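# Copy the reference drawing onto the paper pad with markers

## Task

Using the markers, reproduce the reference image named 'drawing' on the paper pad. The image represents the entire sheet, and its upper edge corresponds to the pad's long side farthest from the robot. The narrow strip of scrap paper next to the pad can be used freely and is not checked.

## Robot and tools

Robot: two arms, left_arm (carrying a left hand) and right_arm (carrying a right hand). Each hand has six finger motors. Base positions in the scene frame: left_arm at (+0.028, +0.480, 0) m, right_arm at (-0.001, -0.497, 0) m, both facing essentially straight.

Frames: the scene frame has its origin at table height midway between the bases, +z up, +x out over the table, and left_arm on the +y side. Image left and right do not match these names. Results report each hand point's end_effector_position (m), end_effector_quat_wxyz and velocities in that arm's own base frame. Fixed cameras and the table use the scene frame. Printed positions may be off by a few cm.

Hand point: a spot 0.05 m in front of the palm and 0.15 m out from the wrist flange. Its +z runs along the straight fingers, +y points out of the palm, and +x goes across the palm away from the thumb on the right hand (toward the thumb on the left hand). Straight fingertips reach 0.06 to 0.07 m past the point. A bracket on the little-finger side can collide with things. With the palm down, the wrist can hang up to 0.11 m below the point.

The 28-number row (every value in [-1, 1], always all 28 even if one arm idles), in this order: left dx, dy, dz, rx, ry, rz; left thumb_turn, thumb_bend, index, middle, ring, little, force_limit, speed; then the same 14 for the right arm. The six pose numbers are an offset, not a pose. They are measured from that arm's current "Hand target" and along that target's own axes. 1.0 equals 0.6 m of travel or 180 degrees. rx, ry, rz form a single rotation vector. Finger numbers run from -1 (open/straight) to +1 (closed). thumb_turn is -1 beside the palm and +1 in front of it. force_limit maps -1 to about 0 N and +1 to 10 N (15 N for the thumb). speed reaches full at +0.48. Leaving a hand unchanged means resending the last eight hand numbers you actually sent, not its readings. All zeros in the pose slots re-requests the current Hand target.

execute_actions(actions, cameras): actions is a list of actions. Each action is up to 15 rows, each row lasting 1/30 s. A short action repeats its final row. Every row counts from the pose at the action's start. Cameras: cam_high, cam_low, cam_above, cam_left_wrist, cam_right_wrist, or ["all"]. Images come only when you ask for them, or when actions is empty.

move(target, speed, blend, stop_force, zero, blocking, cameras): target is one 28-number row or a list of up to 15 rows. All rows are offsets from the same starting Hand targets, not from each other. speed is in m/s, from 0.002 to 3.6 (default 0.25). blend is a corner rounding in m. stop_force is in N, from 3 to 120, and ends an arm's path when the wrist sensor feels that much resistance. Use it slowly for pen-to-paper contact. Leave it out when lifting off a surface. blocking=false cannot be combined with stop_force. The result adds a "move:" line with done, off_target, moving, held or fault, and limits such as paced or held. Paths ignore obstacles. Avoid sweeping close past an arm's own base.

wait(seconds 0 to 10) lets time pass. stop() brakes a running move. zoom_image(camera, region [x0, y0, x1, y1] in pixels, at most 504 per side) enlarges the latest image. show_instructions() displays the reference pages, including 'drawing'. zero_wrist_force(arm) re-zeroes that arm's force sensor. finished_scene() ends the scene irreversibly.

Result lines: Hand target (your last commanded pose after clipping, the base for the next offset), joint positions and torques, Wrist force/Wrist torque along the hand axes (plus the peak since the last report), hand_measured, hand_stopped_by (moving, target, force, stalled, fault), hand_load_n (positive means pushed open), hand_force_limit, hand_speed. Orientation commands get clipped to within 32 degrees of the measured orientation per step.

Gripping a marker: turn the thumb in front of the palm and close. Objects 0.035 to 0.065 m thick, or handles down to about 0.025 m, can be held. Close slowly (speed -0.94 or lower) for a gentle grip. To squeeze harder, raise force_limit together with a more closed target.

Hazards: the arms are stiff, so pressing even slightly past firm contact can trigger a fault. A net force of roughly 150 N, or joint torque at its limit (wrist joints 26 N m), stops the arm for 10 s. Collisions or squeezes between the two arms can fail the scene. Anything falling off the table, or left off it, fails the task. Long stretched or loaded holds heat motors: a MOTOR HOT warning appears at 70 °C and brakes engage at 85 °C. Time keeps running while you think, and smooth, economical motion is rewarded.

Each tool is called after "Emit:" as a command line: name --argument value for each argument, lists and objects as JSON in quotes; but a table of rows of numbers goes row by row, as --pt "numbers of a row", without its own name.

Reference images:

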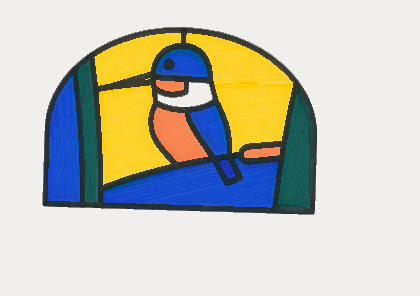

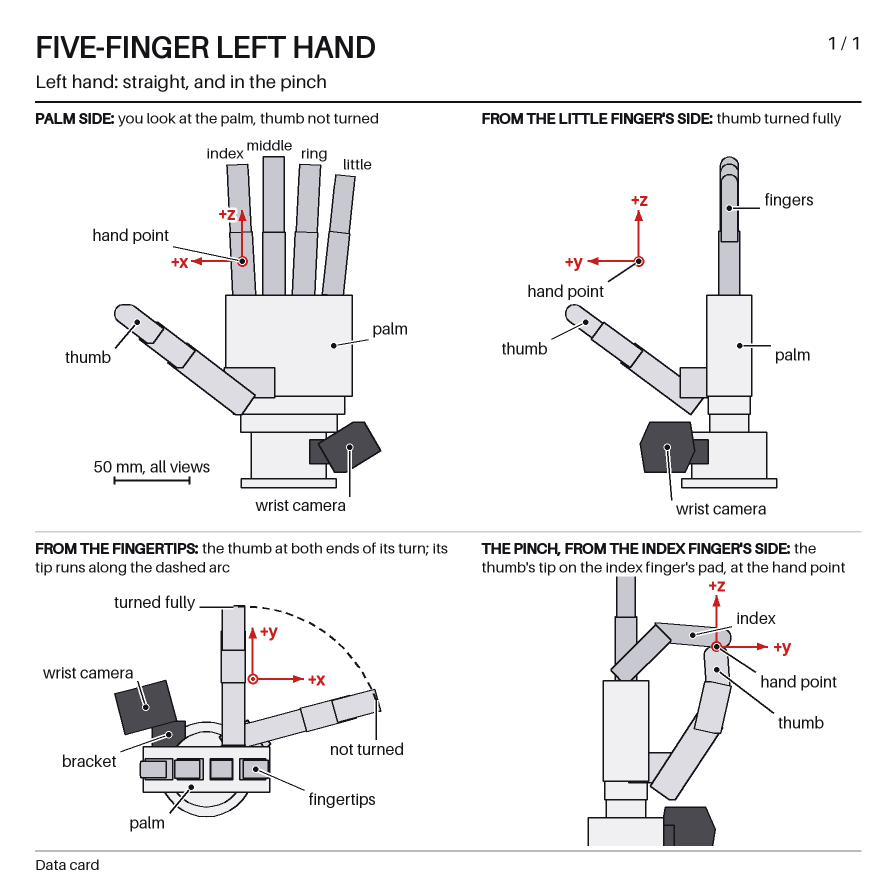

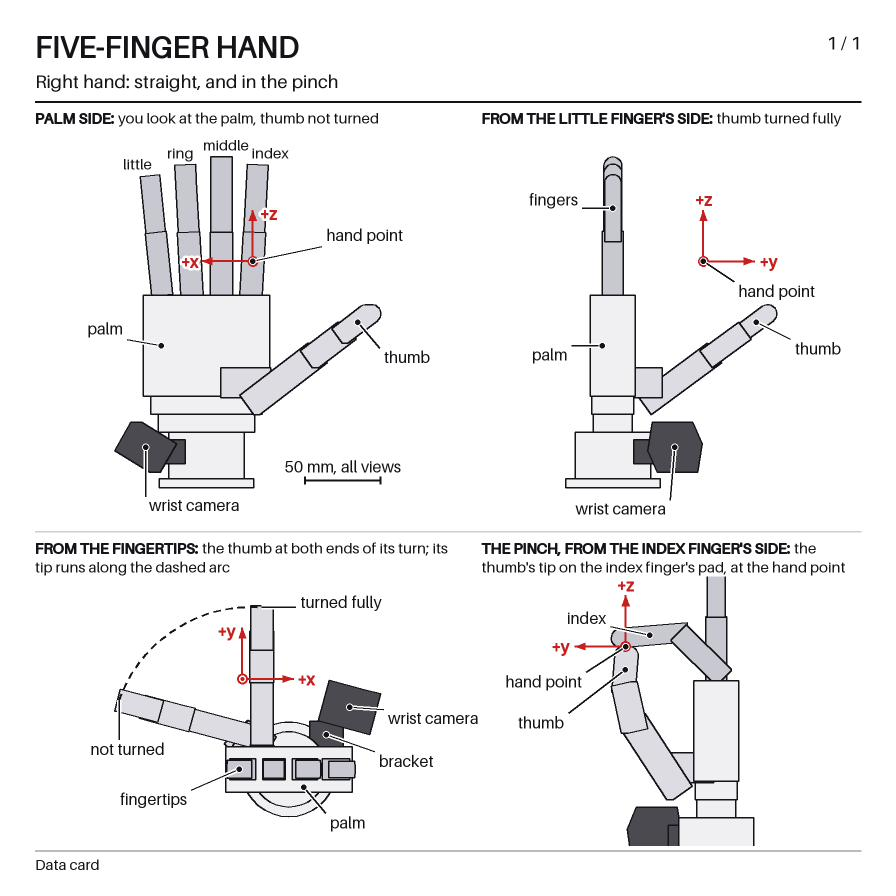

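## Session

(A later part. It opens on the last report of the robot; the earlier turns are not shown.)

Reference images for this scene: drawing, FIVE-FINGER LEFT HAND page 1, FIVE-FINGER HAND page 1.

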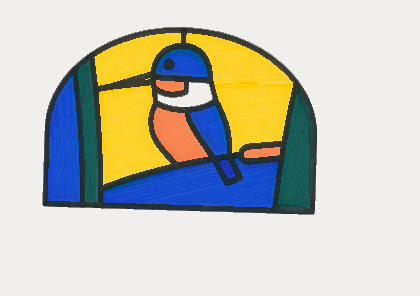

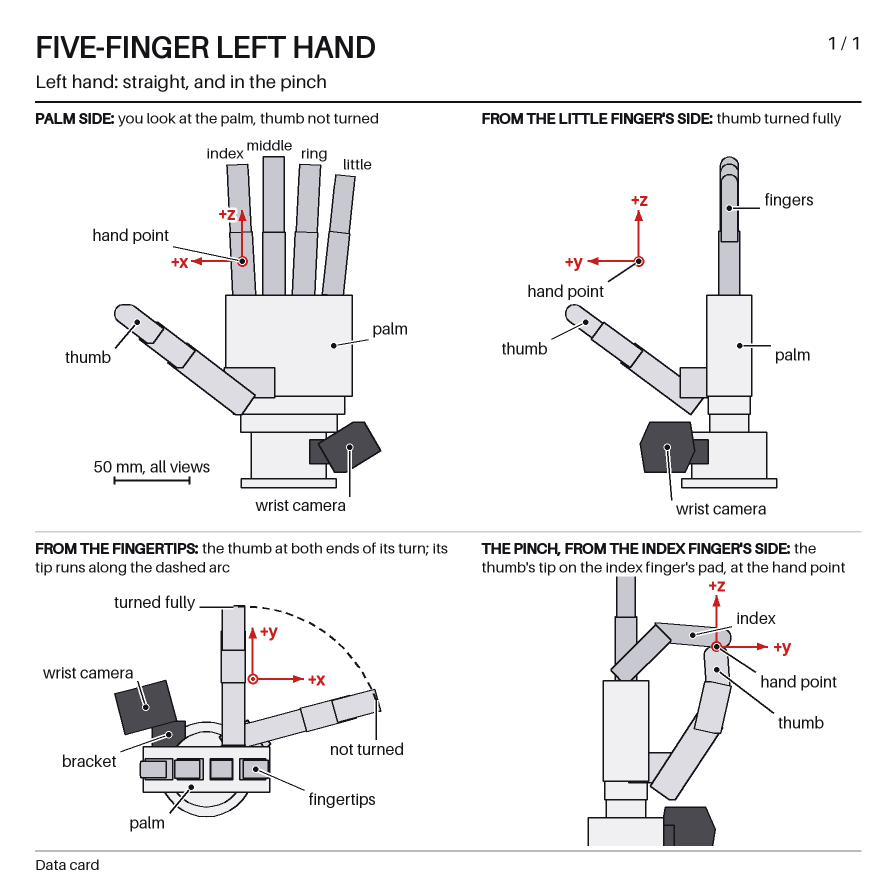

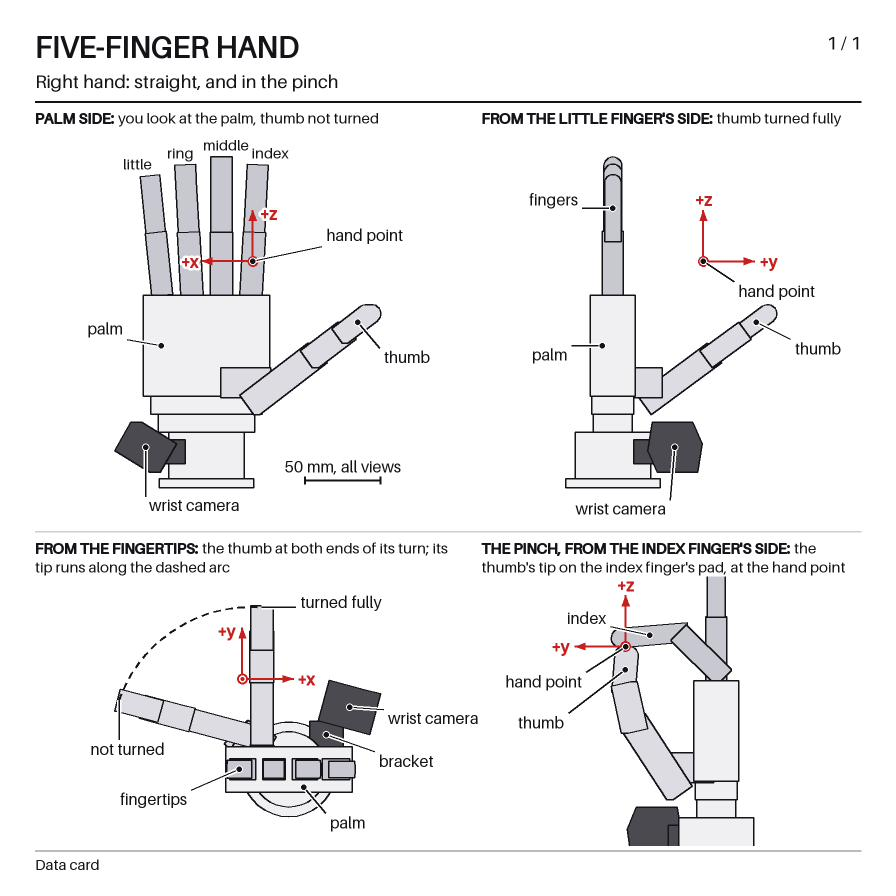

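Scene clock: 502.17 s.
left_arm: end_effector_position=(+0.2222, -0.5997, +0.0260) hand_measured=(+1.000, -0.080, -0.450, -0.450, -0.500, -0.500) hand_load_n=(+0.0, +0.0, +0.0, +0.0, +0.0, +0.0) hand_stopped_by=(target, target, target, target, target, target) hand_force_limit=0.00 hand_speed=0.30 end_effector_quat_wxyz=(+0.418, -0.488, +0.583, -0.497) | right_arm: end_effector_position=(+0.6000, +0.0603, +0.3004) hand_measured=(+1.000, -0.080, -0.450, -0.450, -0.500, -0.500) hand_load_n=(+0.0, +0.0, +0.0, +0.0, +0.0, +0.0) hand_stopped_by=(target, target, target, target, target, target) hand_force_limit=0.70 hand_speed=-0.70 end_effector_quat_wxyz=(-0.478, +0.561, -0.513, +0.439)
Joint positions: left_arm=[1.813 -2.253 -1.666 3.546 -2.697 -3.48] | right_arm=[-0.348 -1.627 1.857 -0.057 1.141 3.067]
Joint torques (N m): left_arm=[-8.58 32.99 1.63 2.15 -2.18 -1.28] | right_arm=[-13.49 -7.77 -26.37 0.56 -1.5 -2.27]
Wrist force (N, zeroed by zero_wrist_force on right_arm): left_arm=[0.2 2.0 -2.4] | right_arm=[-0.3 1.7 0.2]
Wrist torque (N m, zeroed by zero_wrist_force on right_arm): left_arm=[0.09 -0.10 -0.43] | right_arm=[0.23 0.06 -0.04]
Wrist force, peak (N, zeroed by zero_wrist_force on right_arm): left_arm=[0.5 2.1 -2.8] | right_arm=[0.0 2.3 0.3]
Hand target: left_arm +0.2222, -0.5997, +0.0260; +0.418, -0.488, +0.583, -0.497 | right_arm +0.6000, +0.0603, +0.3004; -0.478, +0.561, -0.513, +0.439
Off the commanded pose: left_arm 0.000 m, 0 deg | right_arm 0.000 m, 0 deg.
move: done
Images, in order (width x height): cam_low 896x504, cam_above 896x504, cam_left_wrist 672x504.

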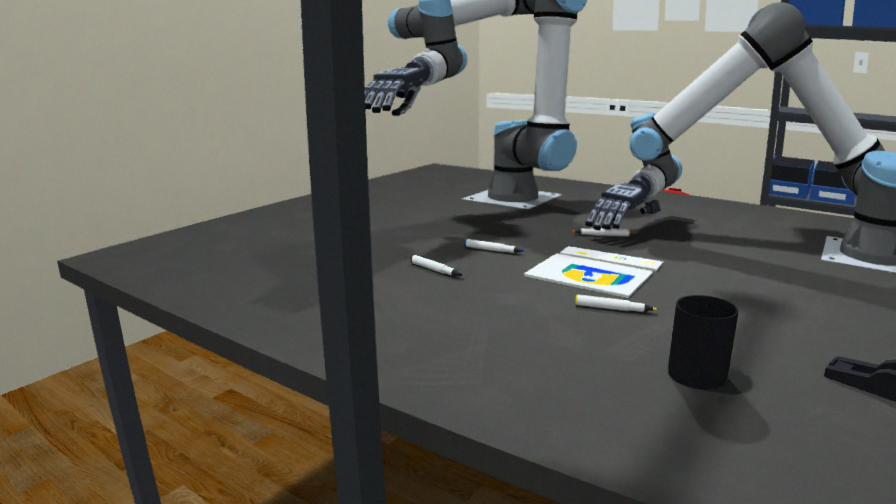

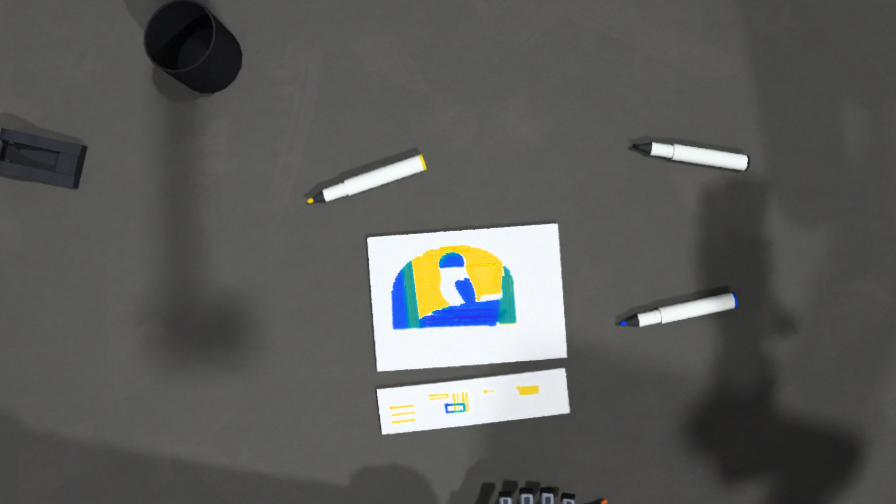

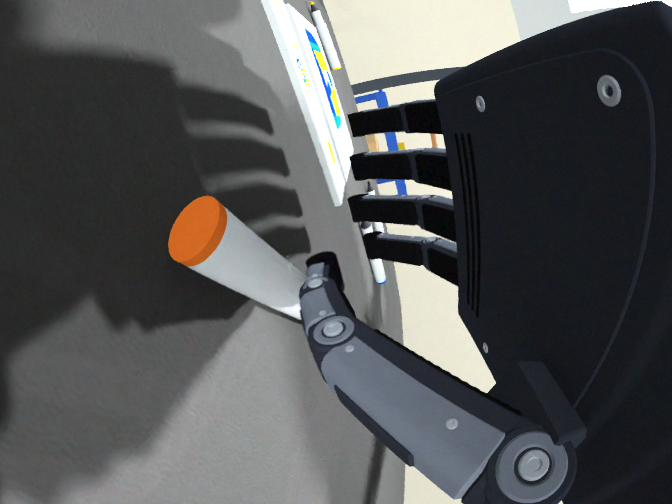

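Emit:
move --target '[0, 0.00417, -0.0263, 0, 0, 0, 1, -0.08, -0.45, -0.45, -0.5, -0.5, 0.0, 0.3, 0, 0, 0, 0, 0, 0, 1, -0.08, -0.45, -0.45, -0.5, -0.5, 0.7, -0.7]' --speed 0.04 --stop_force 3 --cameras '["cam_low", "cam_left_wrist", "cam_above"]'

Emit:
zoom_image --camera "cam_low" --region '[560, 180, 660, 270]'

Emit:
zoom_image --camera "cam_left_wrist" --region '[100, 100, 500, 400]'

Scene clock: 505.27 s.
left_arm: end_effector_position=(+0.2065, -0.5969, +0.0260) hand_measured=(+1.000, -0.080, -0.450, -0.450, -0.500, -0.500) hand_load_n=(+0.0, +0.0, +0.0, +0.0, +0.0, +0.0) hand_stopped_by=(target, target, target, target, target, target) hand_force_limit=0.00 hand_speed=0.30 end_effector_quat_wxyz=(+0.418, -0.488, +0.583, -0.497) | right_arm: end_effector_position=(+0.6000, +0.0603, +0.3004) hand_measured=(+1.000, -0.080, -0.450, -0.450, -0.500, -0.500) hand_load_n=(+0.5, +0.0, +0.0, +0.0, +0.0, -0.5) hand_stopped_by=(target, target, target, target, target, target) hand_force_limit=0.70 hand_speed=-0.70 end_effector_quat_wxyz=(-0.478, +0.561, -0.513, +0.439)
Joint positions: left_arm=[1.785 -2.254 -1.667 3.524 -2.724 -3.506] | right_arm=[-0.348 -1.627 1.857 -0.057 1.141 3.067]
Joint torques (N m): left_arm=[-7.63 30.33 26.88 -2.71 -2.11 -2.84] | right_arm=[-12.76 -8.09 -26.21 0.54 -1.41 -2.3]
Wrist force (N, zeroed by zero_wrist_force on right_arm): left_arm=[0.4 2.1 -2.6] | right_arm=[-0.3 1.8 0.3]
Wrist torque (N m, zeroed by zero_wrist_force on right_arm): left_arm=[0.12 -0.12 -0.40] | right_arm=[0.24 0.06 -0.04]
Wrist force, peak (N, zeroed by zero_wrist_force on right_arm): left_arm=[0.4 2.2 -2.7] | right_arm=[-0.2 2.2 0.3]
Hand target: left_arm +0.2065, -0.5969, +0.0260; +0.418, -0.488, +0.583, -0.497 | right_arm +0.6000, +0.0603, +0.3004; -0.478, +0.561, -0.513, +0.439
Off the commanded pose: left_arm 0.000 m, 0 deg | right_arm 0.000 m, 0 deg.
move: done
Images, in order (width x height): cam_low 896x504, cam_above 896x504, cam_left_wrist 672x504.

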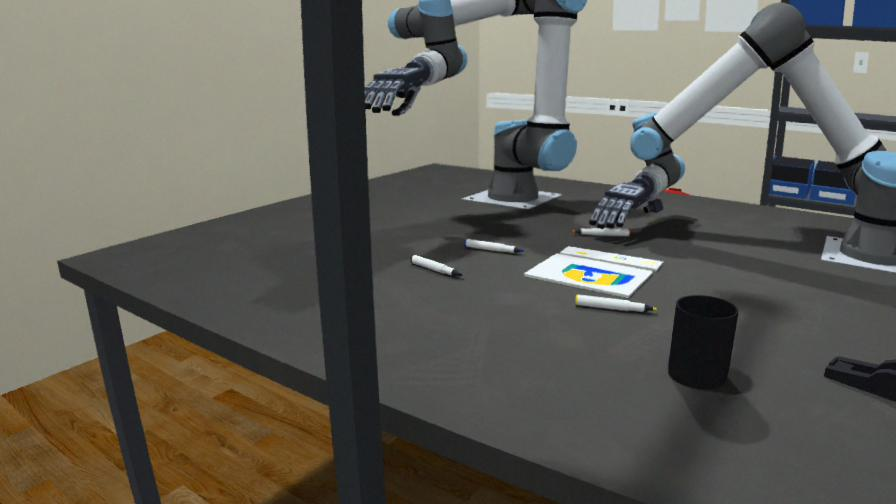

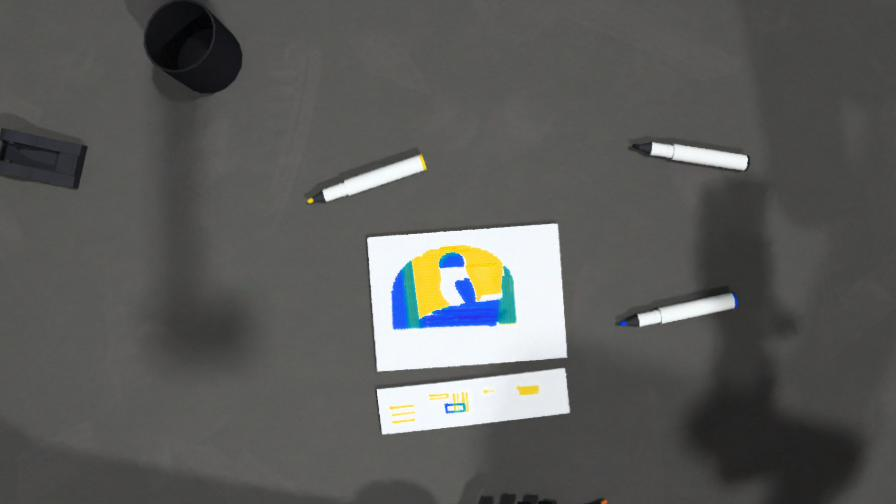

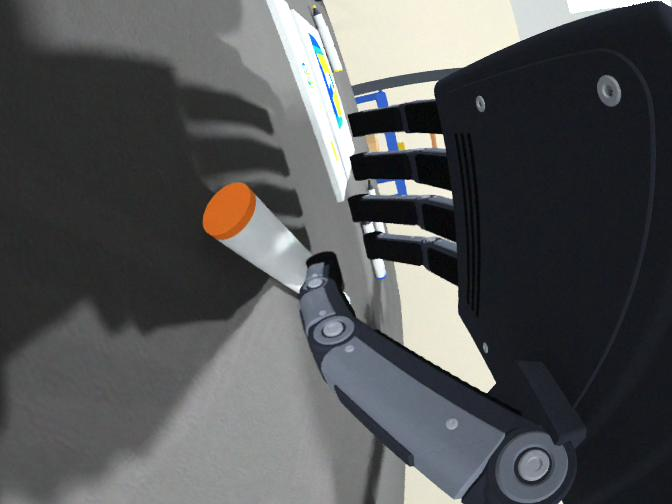

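Scaled by 5.040 from the camera's 896x504 image, which has a finer 1280x720 frame.

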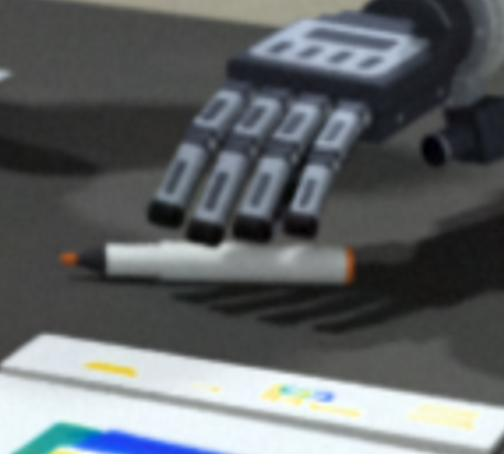

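Scaled by 1.260 from the camera's 672x504 image, which has a finer 960x720 frame.

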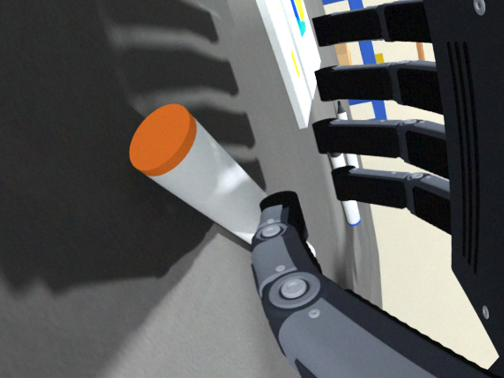

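Emit:
zoom_image --camera "cam_above" --region '[460, 440, 640, 504]'

Scaled by 2.800 from the camera's 896x504 image, which has a finer 1280x720 frame.

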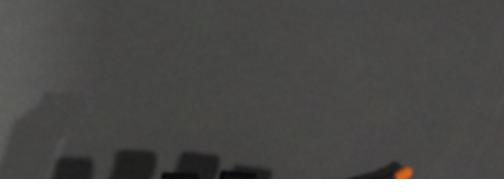

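Emit:
move --target '[0, 0.02058, 0.00326, 0, 0, 0, 1, -0.08, -0.45, -0.45, -0.5, -0.5, 0.0, 0.3, 0, 0, 0, 0, 0, 0, 1, -0.08, -0.45, -0.45, -0.5, -0.5, 0.7, -0.7]' --speed 0.01 --stop_force 3 --cameras '["cam_low", "cam_left_wrist"]'

Emit:
zoom_image --camera "cam_low" --region '[560, 180, 660, 270]'

Emit:
zoom_image --camera "cam_left_wrist" --region '[100, 100, 500, 400]'

Scene clock: 508.60 s.
left_arm: end_effector_position=(+0.2065, -0.5970, +0.0247) hand_measured=(+1.000, -0.078, -0.450, -0.450, -0.500, -0.500) hand_load_n=(-0.5, -3.0, +0.0, +0.0, +0.0, +0.0) hand_stopped_by=(target, target, target, target, target, target) hand_force_limit=0.00 hand_speed=0.30 end_effector_quat_wxyz=(+0.418, -0.488, +0.583, -0.497) | right_arm: end_effector_position=(+0.6000, +0.0603, +0.3004) hand_measured=(+1.000, -0.080, -0.450, -0.450, -0.500, -0.500) hand_load_n=(+0.0, +0.0, +0.0, +0.0, +0.0, +0.0) hand_stopped_by=(target, target, target, target, target, target) hand_force_limit=0.70 hand_speed=-0.70 end_effector_quat_wxyz=(-0.478, +0.561, -0.513, +0.439)
Joint positions: left_arm=[1.785 -2.256 -1.667 3.527 -2.724 -3.506] | right_arm=[-0.348 -1.627 1.857 -0.057 1.141 3.067]
Joint torques (N m): left_arm=[-5.36 52.17 23.76 -3.21 -0.71 -1.72] | right_arm=[-12.3 -8.96 -26.59 0.51 -1.42 -2.17]
Wrist force (N, zeroed by zero_wrist_force on right_arm): left_arm=[0.7 -0.9 -3.3] | right_arm=[-0.2 2.1 0.2]
Wrist torque (N m, zeroed by zero_wrist_force on right_arm): left_arm=[0.09 -0.15 -0.33] | right_arm=[0.28 0.04 -0.01]
Wrist force, peak (N, zeroed by zero_wrist_force on right_arm): left_arm=[0.0 -2.5 -4.3] | right_arm=[-0.3 2.3 0.4]
Hand target: left_arm +0.2065, -0.5970, +0.0247; +0.418, -0.488, +0.583, -0.497 (not the last commanded pose) | right_arm +0.6000, +0.0603, +0.3004; -0.478, +0.561, -0.513, +0.439
Off the commanded pose: left_arm 0.011 m, 0 deg | right_arm 0.000 m, 0 deg.
move: contact (left_arm)
Images, in order (width x height): cam_low 896x504, cam_left_wrist 672x504.

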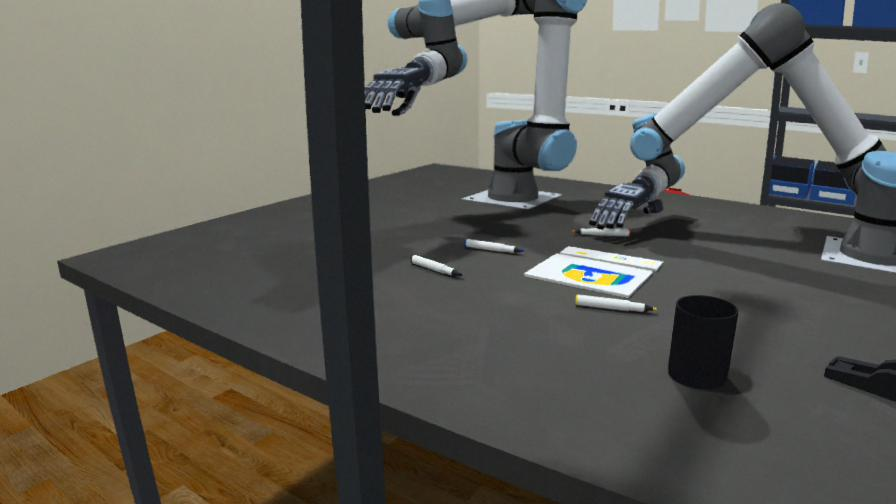

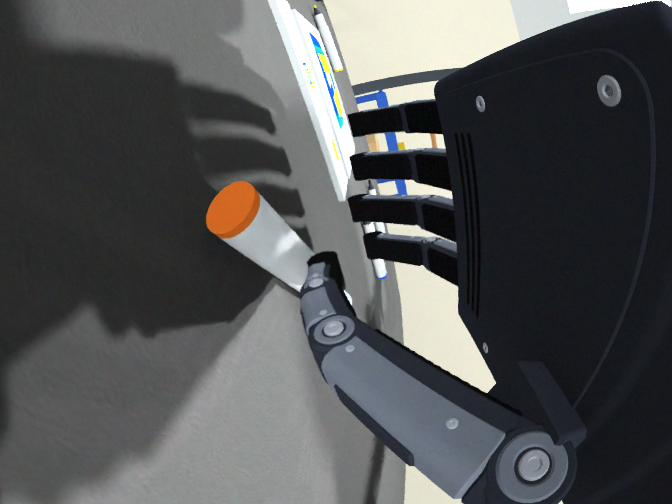

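Scaled by 5.040 from the camera's 896x504 image, which has a finer 1280x720 frame.

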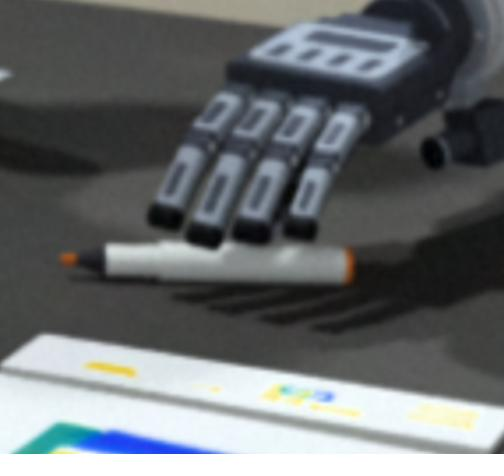

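Scaled by 1.260 from the camera's 672x504 image, which has a finer 960x720 frame.

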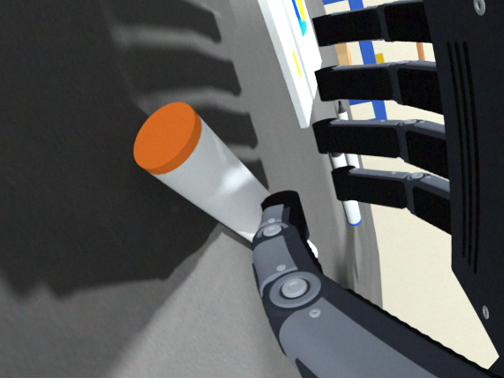

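Emit:
move --pt "0 -0.0100 -0.0016 0 0 0 1 -0.08 -0.45 -0.45 -0.5 -0.5 0.0 0.3 0 0 0 0 0 0 1 -0.08 -0.45 -0.45 -0.5 -0.5 0.7 -0.7" --pt "0 -0.0042 -0.0378 0 0 0 1 -0.08 -0.45 -0.45 -0.5 -0.5 0.0 0.3 0 0 0 0 0 0 1 -0.08 -0.45 -0.45 -0.5 -0.5 0.7 -0.7" --speed 0.04 --cameras '["cam_low", "cam_left_wrist"]'

Emit:
zoom_image --camera "cam_low" --region '[560, 180, 660, 270]'

Emit:
zoom_image --camera "cam_left_wrist" --region '[100, 100, 500, 400]'

Scene clock: 510.67 s.
left_arm: end_effector_position=(+0.1849, -0.5932, +0.0308) hand_measured=(+1.000, -0.080, -0.450, -0.450, -0.500, -0.500) hand_load_n=(+0.0, +0.0, +0.0, +0.0, +0.0, +0.0) hand_stopped_by=(target, target, target, target, target, target) hand_force_limit=0.00 hand_speed=0.30 end_effector_quat_wxyz=(+0.418, -0.488, +0.583, -0.497) | right_arm: end_effector_position=(+0.6000, +0.0603, +0.3004) hand_measured=(+1.000, -0.080, -0.450, -0.450, -0.500, -0.500) hand_load_n=(-0.5, +0.5, +0.0, +0.0, +0.0, +0.0) hand_stopped_by=(target, target, target, target, target, target) hand_force_limit=0.70 hand_speed=-0.70 end_effector_quat_wxyz=(-0.478, +0.561, -0.513, +0.439)
Joint positions: left_arm=[1.744 -2.25 -1.663 3.478 -2.761 -3.548] | right_arm=[-0.348 -1.627 1.857 -0.057 1.141 3.067]
Joint torques (N m): left_arm=[-7.91 32.11 24.84 -3.04 -2.28 -3.03] | right_arm=[-12.1 -7.8 -26.67 0.52 -1.48 -2.23]
Wrist force (N, zeroed by zero_wrist_force on right_arm): left_arm=[0.5 1.9 -2.3] | right_arm=[0.1 2.1 0.3]
Wrist torque (N m, zeroed by zero_wrist_force on right_arm): left_arm=[0.09 -0.12 -0.39] | right_arm=[0.27 0.00 -0.01]
Wrist force, peak (N, zeroed by zero_wrist_force on right_arm): left_arm=[0.5 2.3 -2.9] | right_arm=[-0.1 2.2 0.5]
Hand target: left_arm +0.1848, -0.5932, +0.0308; +0.418, -0.488, +0.583, -0.497 | right_arm +0.6000, +0.0603, +0.3004; -0.478, +0.561, -0.513, +0.439
Off the commanded pose: left_arm 0.000 m, 0 deg | right_arm 0.000 m, 0 deg.
move: done
Images, in order (width x height): cam_low 896x504, cam_left_wrist 672x504.

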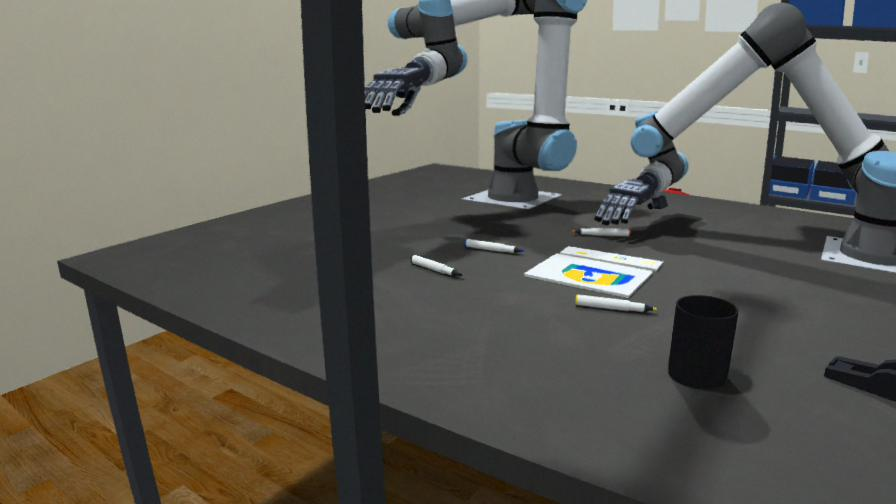

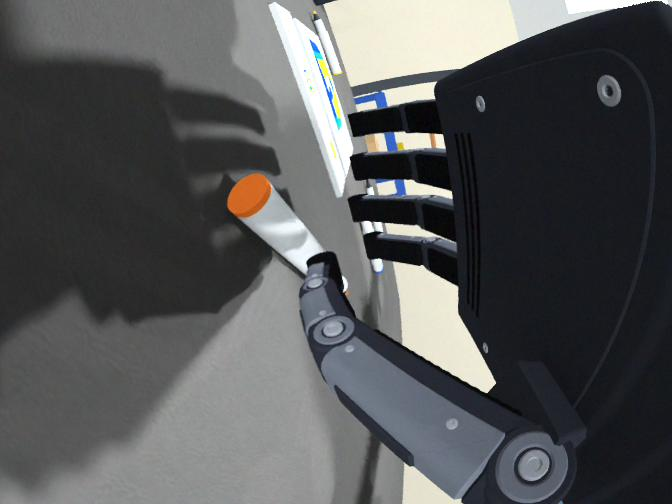

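Scaled by 5.040 from the camera's 896x504 image, which has a finer 1280x720 frame.

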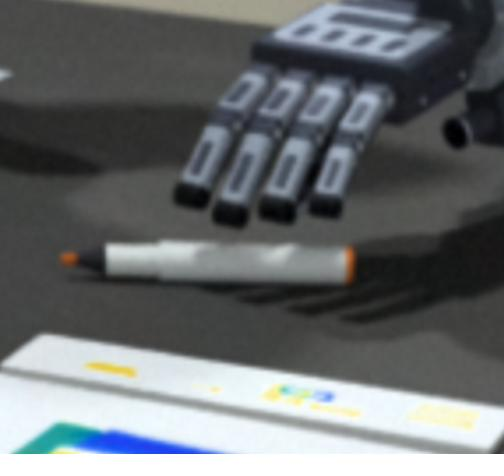

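Scaled by 1.260 from the camera's 672x504 image, which has a finer 960x720 frame.

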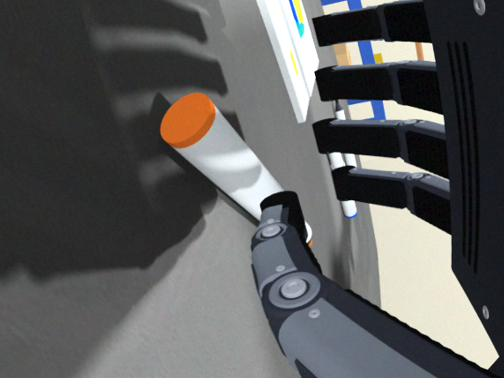

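Emit:
move --target '[0, 0.0282, 0.0045, 0, 0, 0, 1, -0.08, -0.45, -0.45, -0.5, -0.5, 0.0, 0.3, 0, 0, 0, 0, 0, 0, 1, -0.08, -0.45, -0.45, -0.5, -0.5, 0.7, -0.7]' --speed 0.012 --stop_force 3 --cameras '["cam_low", "cam_left_wrist"]'

Emit:
zoom_image --camera "cam_low" --region '[560, 180, 660, 270]'

Emit:
zoom_image --camera "cam_left_wrist" --region '[100, 100, 500, 400]'

Scene clock: 513.30 s.
left_arm: end_effector_position=(+0.1848, -0.5932, +0.0136) hand_measured=(+1.000, -0.080, -0.450, -0.450, -0.500, -0.500) hand_load_n=(+0.0, +0.0, +0.0, +0.0, +0.0, +0.0) hand_stopped_by=(target, target, target, target, target, target) hand_force_limit=0.00 hand_speed=0.30 end_effector_quat_wxyz=(+0.418, -0.488, +0.583, -0.497) | right_arm: end_effector_position=(+0.6000, +0.0603, +0.3004) hand_measured=(+1.000, -0.080, -0.450, -0.450, -0.500, -0.500) hand_load_n=(+0.0, +0.0, +0.0, +0.0, +0.0, +0.0) hand_stopped_by=(target, target, target, target, target, target) hand_force_limit=0.70 hand_speed=-0.70 end_effector_quat_wxyz=(-0.478, +0.561, -0.513, +0.439)
Joint positions: left_arm=[1.744 -2.279 -1.668 3.511 -2.761 -3.548] | right_arm=[-0.348 -1.627 1.857 -0.057 1.141 3.067]
Joint torques (N m): left_arm=[5.07 31.7 0.37 1.89 -0.37 2.28] | right_arm=[-11.55 -8.19 -26.39 0.37 -1.27 -2.21]
Wrist force (N, zeroed by zero_wrist_force on right_arm): left_arm=[0.2 2.0 -2.4] | right_arm=[-0.1 1.9 0.3]
Wrist torque (N m, zeroed by zero_wrist_force on right_arm): left_arm=[0.10 -0.10 -0.40] | right_arm=[0.24 0.02 -0.02]
Wrist force, peak (N, zeroed by zero_wrist_force on right_arm): left_arm=[0.4 2.3 -2.5] | right_arm=[0.0 2.3 0.5]
Hand target: left_arm +0.1848, -0.5932, +0.0136; +0.418, -0.488, +0.583, -0.497 | right_arm +0.6000, +0.0603, +0.3004; -0.478, +0.561, -0.513, +0.439
Off the commanded pose: left_arm 0.000 m, 0 deg | right_arm 0.000 m, 0 deg.
move: done
Images, in order (width x height): cam_low 896x504, cam_left_wrist 672x504.

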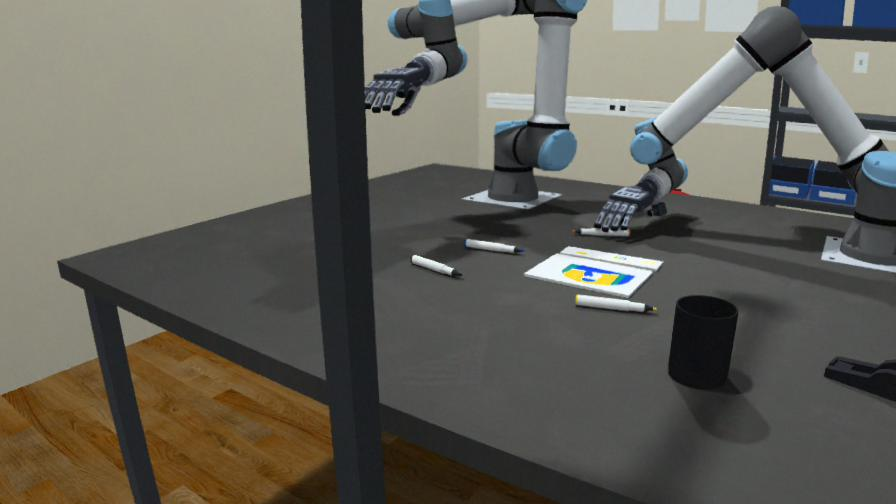

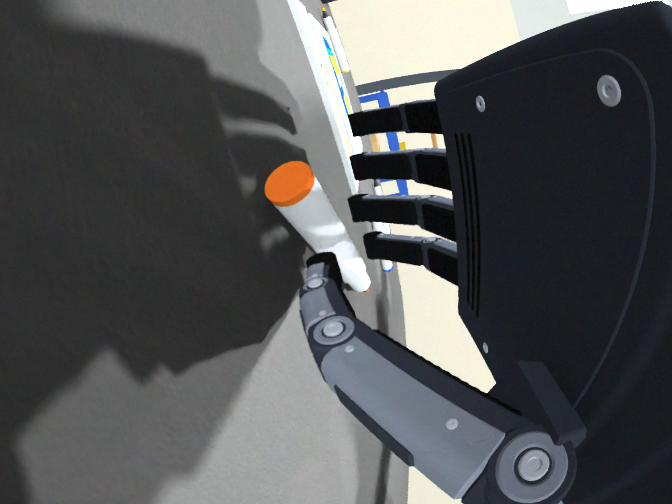

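Scaled by 5.040 from the camera's 896x504 image, which has a finer 1280x720 frame.

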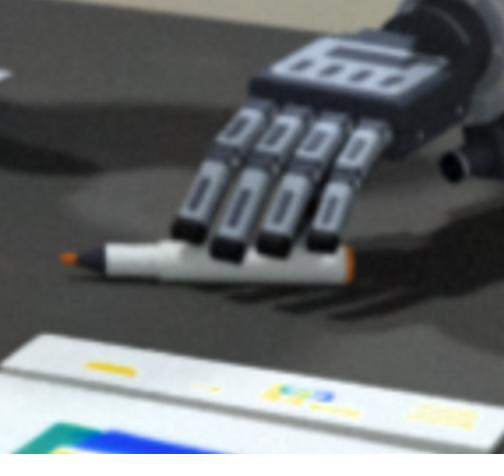

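Scaled by 1.260 from the camera's 672x504 image, which has a finer 960x720 frame.

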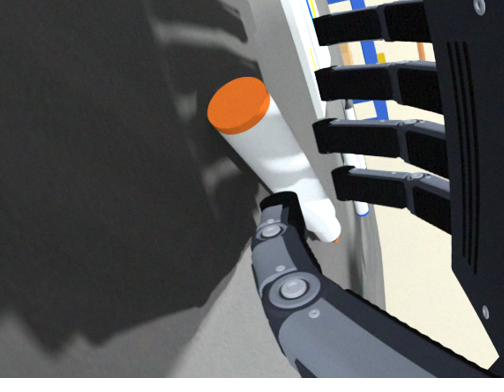

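Emit:
execute_actions --actions '[[[0,0,0,0,0,0,1,-0.08,0.3,0.3,-0.5,-0.5,-0.3,-0.92,0,0,0,0,0,0,1,-0.08,-0.45,-0.45,-0.5,-0.5,0.7,-0.7]],[[0,0,0,0,0,0,1,-0.08,0.3,0.3,-0.5,-0.5,-0.3,-0.92,0,0,0,0,0,0,1,-0.08,-0.45,-0.45,-0.5,-0.5,0.7,-0.7]],[[0,0,0,0,0,0,1,-0.08,0.3,0.3,-0.5,-0.5,-0.3,-0.92,0,0,0,0,0,0,1,-0.08,-0.45,-0.45,-0.5,-0.5,0.7,-0.7]],[[0,0,0,0,0,0,1,-0.08,0.3,0.3,-0.5,-0.5,-0.3,-0.92,0,0,0,0,0,0,1,-0.08,-0.45,-0.45,-0.5,-0.5,0.7,-0.7]]]' --cameras '["cam_low", "cam_left_wrist"]'

Emit:
zoom_image --camera "cam_low" --region '[560, 180, 660, 270]'

Emit:
zoom_image --camera "cam_left_wrist" --region '[100, 100, 500, 400]'

Scene clock: 515.97 s.
left_arm: end_effector_position=(+0.1848, -0.5932, +0.0136) hand_measured=(+1.000, -0.080, -0.376, -0.048, -0.500, -0.500) hand_load_n=(-0.5, +0.5, +0.5, +5.5, +0.0, +0.0) hand_stopped_by=(target, target, force, force, target, target) hand_force_limit=-0.30 hand_speed=-0.92 end_effector_quat_wxyz=(+0.418, -0.488, +0.583, -0.497) | right_arm: end_effector_position=(+0.6000, +0.0603, +0.3004) hand_measured=(+1.000, -0.080, -0.450, -0.450, -0.500, -0.500) hand_load_n=(+0.0, +0.0, +0.0, +0.0, +0.0, +0.0) hand_stopped_by=(target, target, target, target, target, target) hand_force_limit=0.70 hand_speed=-0.70 end_effector_quat_wxyz=(-0.478, +0.561, -0.513, +0.439)
Joint positions: left_arm=[1.744 -2.279 -1.668 3.511 -2.761 -3.548] | right_arm=[-0.348 -1.627 1.857 -0.057 1.141 3.067]
Joint torques (N m): left_arm=[4.17 33.18 0.57 -2.83 -0.04 2.4] | right_arm=[-11.71 -8.13 -27.03 0.51 -1.33 -2.2]
Wrist force (N, zeroed by zero_wrist_force on right_arm): left_arm=[0.2 0.6 -2.8] | right_arm=[-0.1 1.9 0.4]
Wrist torque (N m, zeroed by zero_wrist_force on right_arm): left_arm=[0.11 -0.12 -0.38] | right_arm=[0.25 0.02 -0.01]
Wrist force, peak (N, zeroed by zero_wrist_force on right_arm): left_arm=[0.3 2.3 -2.6] | right_arm=[-0.2 2.3 0.3]
Hand target: left_arm +0.1848, -0.5932, +0.0136; +0.418, -0.488, +0.583, -0.497 | right_arm +0.6000, +0.0603, +0.3004; -0.478, +0.561, -0.513, +0.439
Off the commanded pose: left_arm 0.000 m, 0 deg | right_arm 0.000 m, 0 deg.
Images, in order (width x height): cam_low 896x504, cam_left_wrist 672x504.

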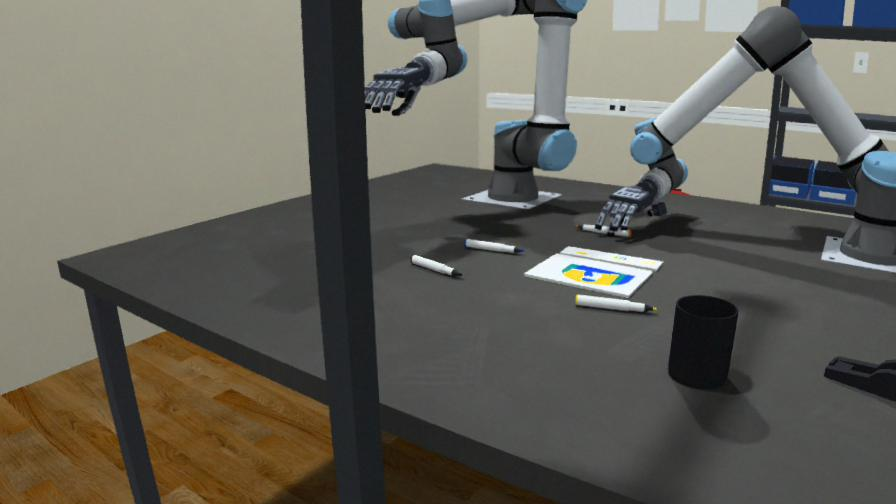

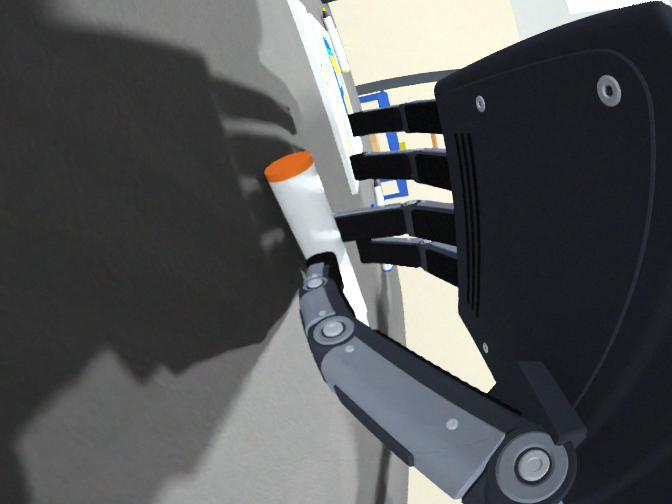

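Scaled by 5.040 from the camera's 896x504 image, which has a finer 1280x720 frame.

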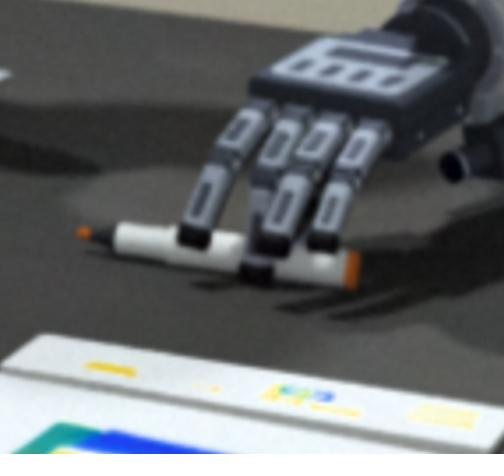

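Scaled by 1.260 from the camera's 672x504 image, which has a finer 960x720 frame.

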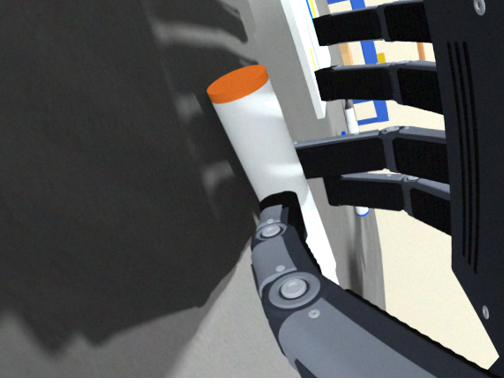

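Emit:
execute_actions --actions '[[[0,0,0,0,0,0,1,-0.08,0.32,0.3,-0.5,-0.5,-0.2,-0.92,0,0,0,0,0,0,1,-0.08,-0.45,-0.45,-0.5,-0.5,0.7,-0.7]],[[0,0,0,0,0,0,1,-0.08,0.32,0.3,-0.5,-0.5,-0.2,-0.92,0,0,0,0,0,0,1,-0.08,-0.45,-0.45,-0.5,-0.5,0.7,-0.7]],[[0,0,0,0,0,0,1,-0.08,0.32,0.3,-0.5,-0.5,-0.2,-0.92,0,0,0,0,0,0,1,-0.08,-0.45,-0.45,-0.5,-0.5,0.7,-0.7]],[[0,0,0,0,0,0,1,-0.08,0.32,0.3,-0.5,-0.5,-0.2,-0.92,0,0,0,0,0,0,1,-0.08,-0.45,-0.45,-0.5,-0.5,0.7,-0.7]]]' --cameras '["cam_low", "cam_left_wrist"]'

Emit:
zoom_image --camera "cam_low" --region '[560, 180, 660, 270]'

Emit:
zoom_image --camera "cam_left_wrist" --region '[100, 100, 500, 400]'

Scene clock: 518.47 s.
left_arm: end_effector_position=(+0.1848, -0.5932, +0.0136) hand_measured=(+1.000, -0.080, -0.020, -0.048, -0.500, -0.500) hand_load_n=(-2.5, +0.0, +6.0, +0.0, +0.0, +0.0) hand_stopped_by=(target, target, force, force, target, target) hand_force_limit=-0.20 hand_speed=-0.92 end_effector_quat_wxyz=(+0.418, -0.488, +0.583, -0.497) | right_arm: end_effector_position=(+0.6000, +0.0603, +0.3004) hand_measured=(+1.000, -0.080, -0.450, -0.450, -0.500, -0.500) hand_load_n=(+0.0, +0.0, +0.0, +0.0, +0.0, +0.0) hand_stopped_by=(target, target, target, target, target, target) hand_force_limit=0.70 hand_speed=-0.70 end_effector_quat_wxyz=(-0.478, +0.561, -0.513, +0.439)
Joint positions: left_arm=[1.744 -2.279 -1.668 3.511 -2.761 -3.548] | right_arm=[-0.348 -1.627 1.857 -0.057 1.141 3.067]
Joint torques (N m): left_arm=[5.54 32.25 1.49 -2.92 -0.14 2.45] | right_arm=[-11.6 -7.69 -26.16 0.37 -1.17 -2.02]
Wrist force (N, zeroed by zero_wrist_force on right_arm): left_arm=[0.5 -1.1 -3.0] | right_arm=[0.0 2.0 0.5]
Wrist torque (N m, zeroed by zero_wrist_force on right_arm): left_arm=[0.10 -0.14 -0.38] | right_arm=[0.26 0.01 -0.01]
Wrist force, peak (N, zeroed by zero_wrist_force on right_arm): left_arm=[0.2 -1.4 -3.2] | right_arm=[-0.2 2.1 0.6]
Hand target: left_arm +0.1848, -0.5932, +0.0136; +0.418, -0.488, +0.583, -0.497 | right_arm +0.6000, +0.0603, +0.3004; -0.478, +0.561, -0.513, +0.439
Off the commanded pose: left_arm 0.000 m, 0 deg | right_arm 0.000 m, 0 deg.
Images, in order (width x height): cam_low 896x504, cam_left_wrist 672x504.

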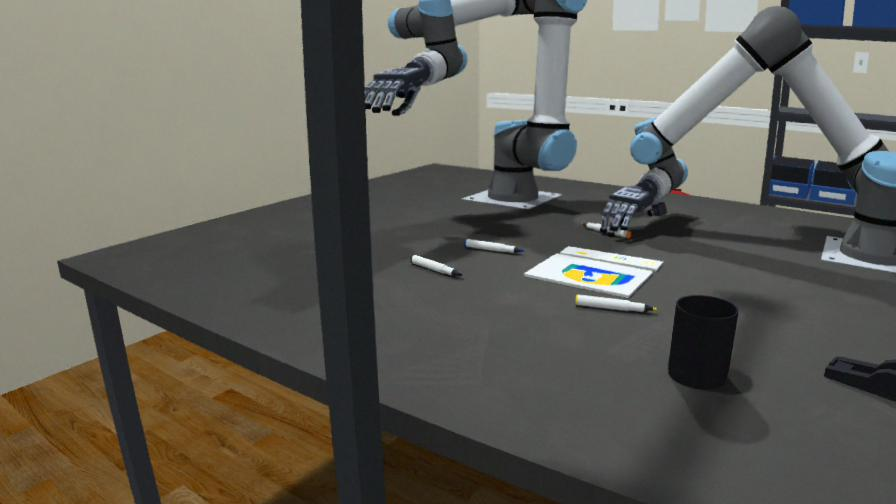

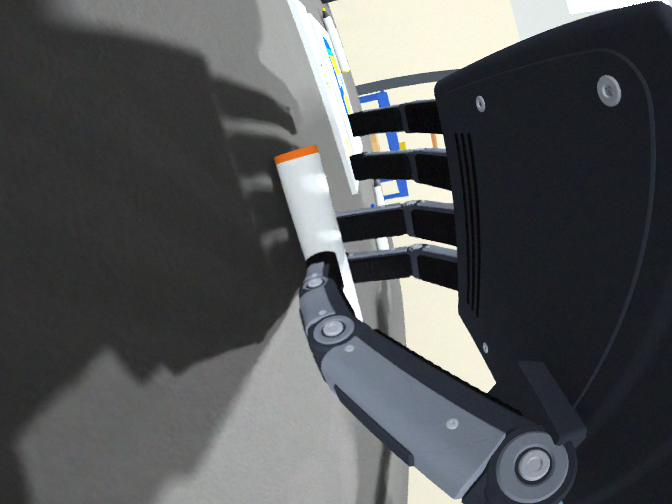

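Scaled by 5.040 from the camera's 896x504 image, which has a finer 1280x720 frame.

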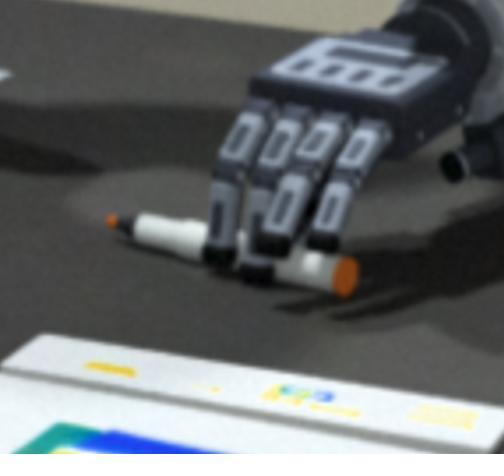

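Scaled by 1.260 from the camera's 672x504 image, which has a finer 960x720 frame.

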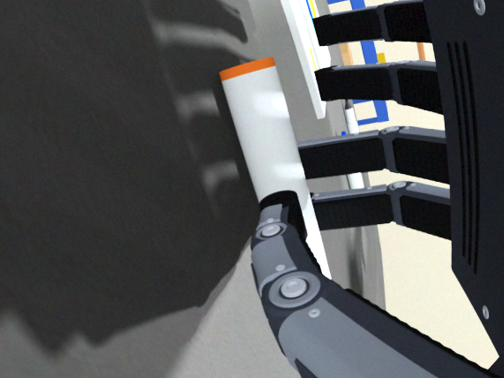

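Emit:
execute_actions --actions '[[[0,0,0,0,0,0,1,-0.08,0.32,0.35,-0.5,-0.5,-0.4,-0.94,0,0,0,0,0,0,1,-0.08,-0.45,-0.45,-0.5,-0.5,0.7,-0.7]],[[0,0,0,0,0,0,1,-0.08,0.32,0.35,-0.5,-0.5,-0.4,-0.94,0,0,0,0,0,0,1,-0.08,-0.45,-0.45,-0.5,-0.5,0.7,-0.7]],[[0,0,0,0,0,0,1,-0.08,0.32,0.35,-0.5,-0.5,-0.4,-0.94,0,0,0,0,0,0,1,-0.08,-0.45,-0.45,-0.5,-0.5,0.7,-0.7]]]' --cameras '["cam_left_wrist"]'

Scene clock: 520.37 s.
left_arm: end_effector_position=(+0.1848, -0.5932, +0.0136) hand_measured=(+1.000, -0.080, -0.020, -0.032, -0.500, -0.500) hand_load_n=(-2.5, +0.5, +5.5, +3.0, +0.0, +0.0) hand_stopped_by=(target, target, force, force, target, target) hand_force_limit=-0.40 hand_speed=-0.94 end_effector_quat_wxyz=(+0.418, -0.488, +0.583, -0.497) | right_arm: end_effector_position=(+0.6000, +0.0603, +0.3004) hand_measured=(+1.000, -0.080, -0.450, -0.450, -0.500, -0.500) hand_load_n=(+0.0, +0.0, +0.0, +0.0, -0.5, +0.0) hand_stopped_by=(target, target, target, target, target, target) hand_force_limit=0.70 hand_speed=-0.70 end_effector_quat_wxyz=(-0.478, +0.561, -0.513, +0.439)
Joint positions: left_arm=[1.744 -2.279 -1.668 3.511 -2.761 -3.548] | right_arm=[-0.348 -1.627 1.857 -0.057 1.141 3.067]
Joint torques (N m): left_arm=[4.78 33.28 1 -2.37 -0.52 2.25] | right_arm=[-11.93 -8.45 -26.38 0.32 -1.22 -2.17]
Wrist force (N, zeroed by zero_wrist_force on right_arm): left_arm=[0.3 -2.1 -2.9] | right_arm=[0.2 1.8 0.1]
Wrist torque (N m, zeroed by zero_wrist_force on right_arm): left_arm=[0.12 -0.13 -0.36] | right_arm=[0.25 -0.01 0.00]
Wrist force, peak (N, zeroed by zero_wrist_force on right_arm): left_arm=[0.3 -2.4 -3.4] | right_arm=[-0.1 2.3 0.1]
Hand target: left_arm +0.1848, -0.5932, +0.0136; +0.418, -0.488, +0.583, -0.497 | right_arm +0.6000, +0.0603, +0.3004; -0.478, +0.561, -0.513, +0.439
Off the commanded pose: left_arm 0.000 m, 0 deg | right_arm 0.000 m, 0 deg.
Images, in order (width x height): cam_left_wrist 672x504.

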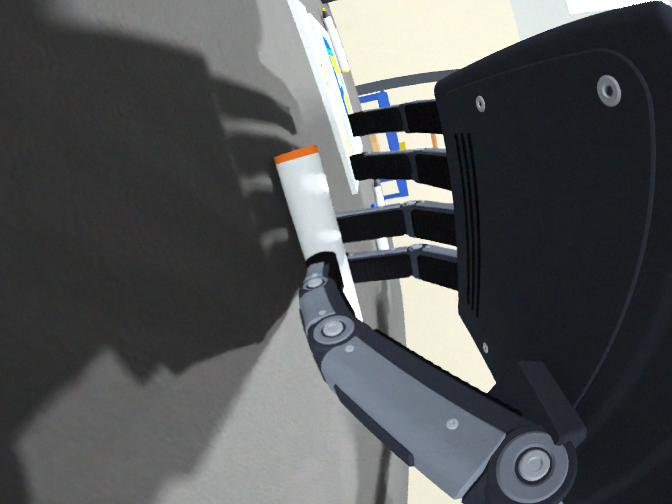

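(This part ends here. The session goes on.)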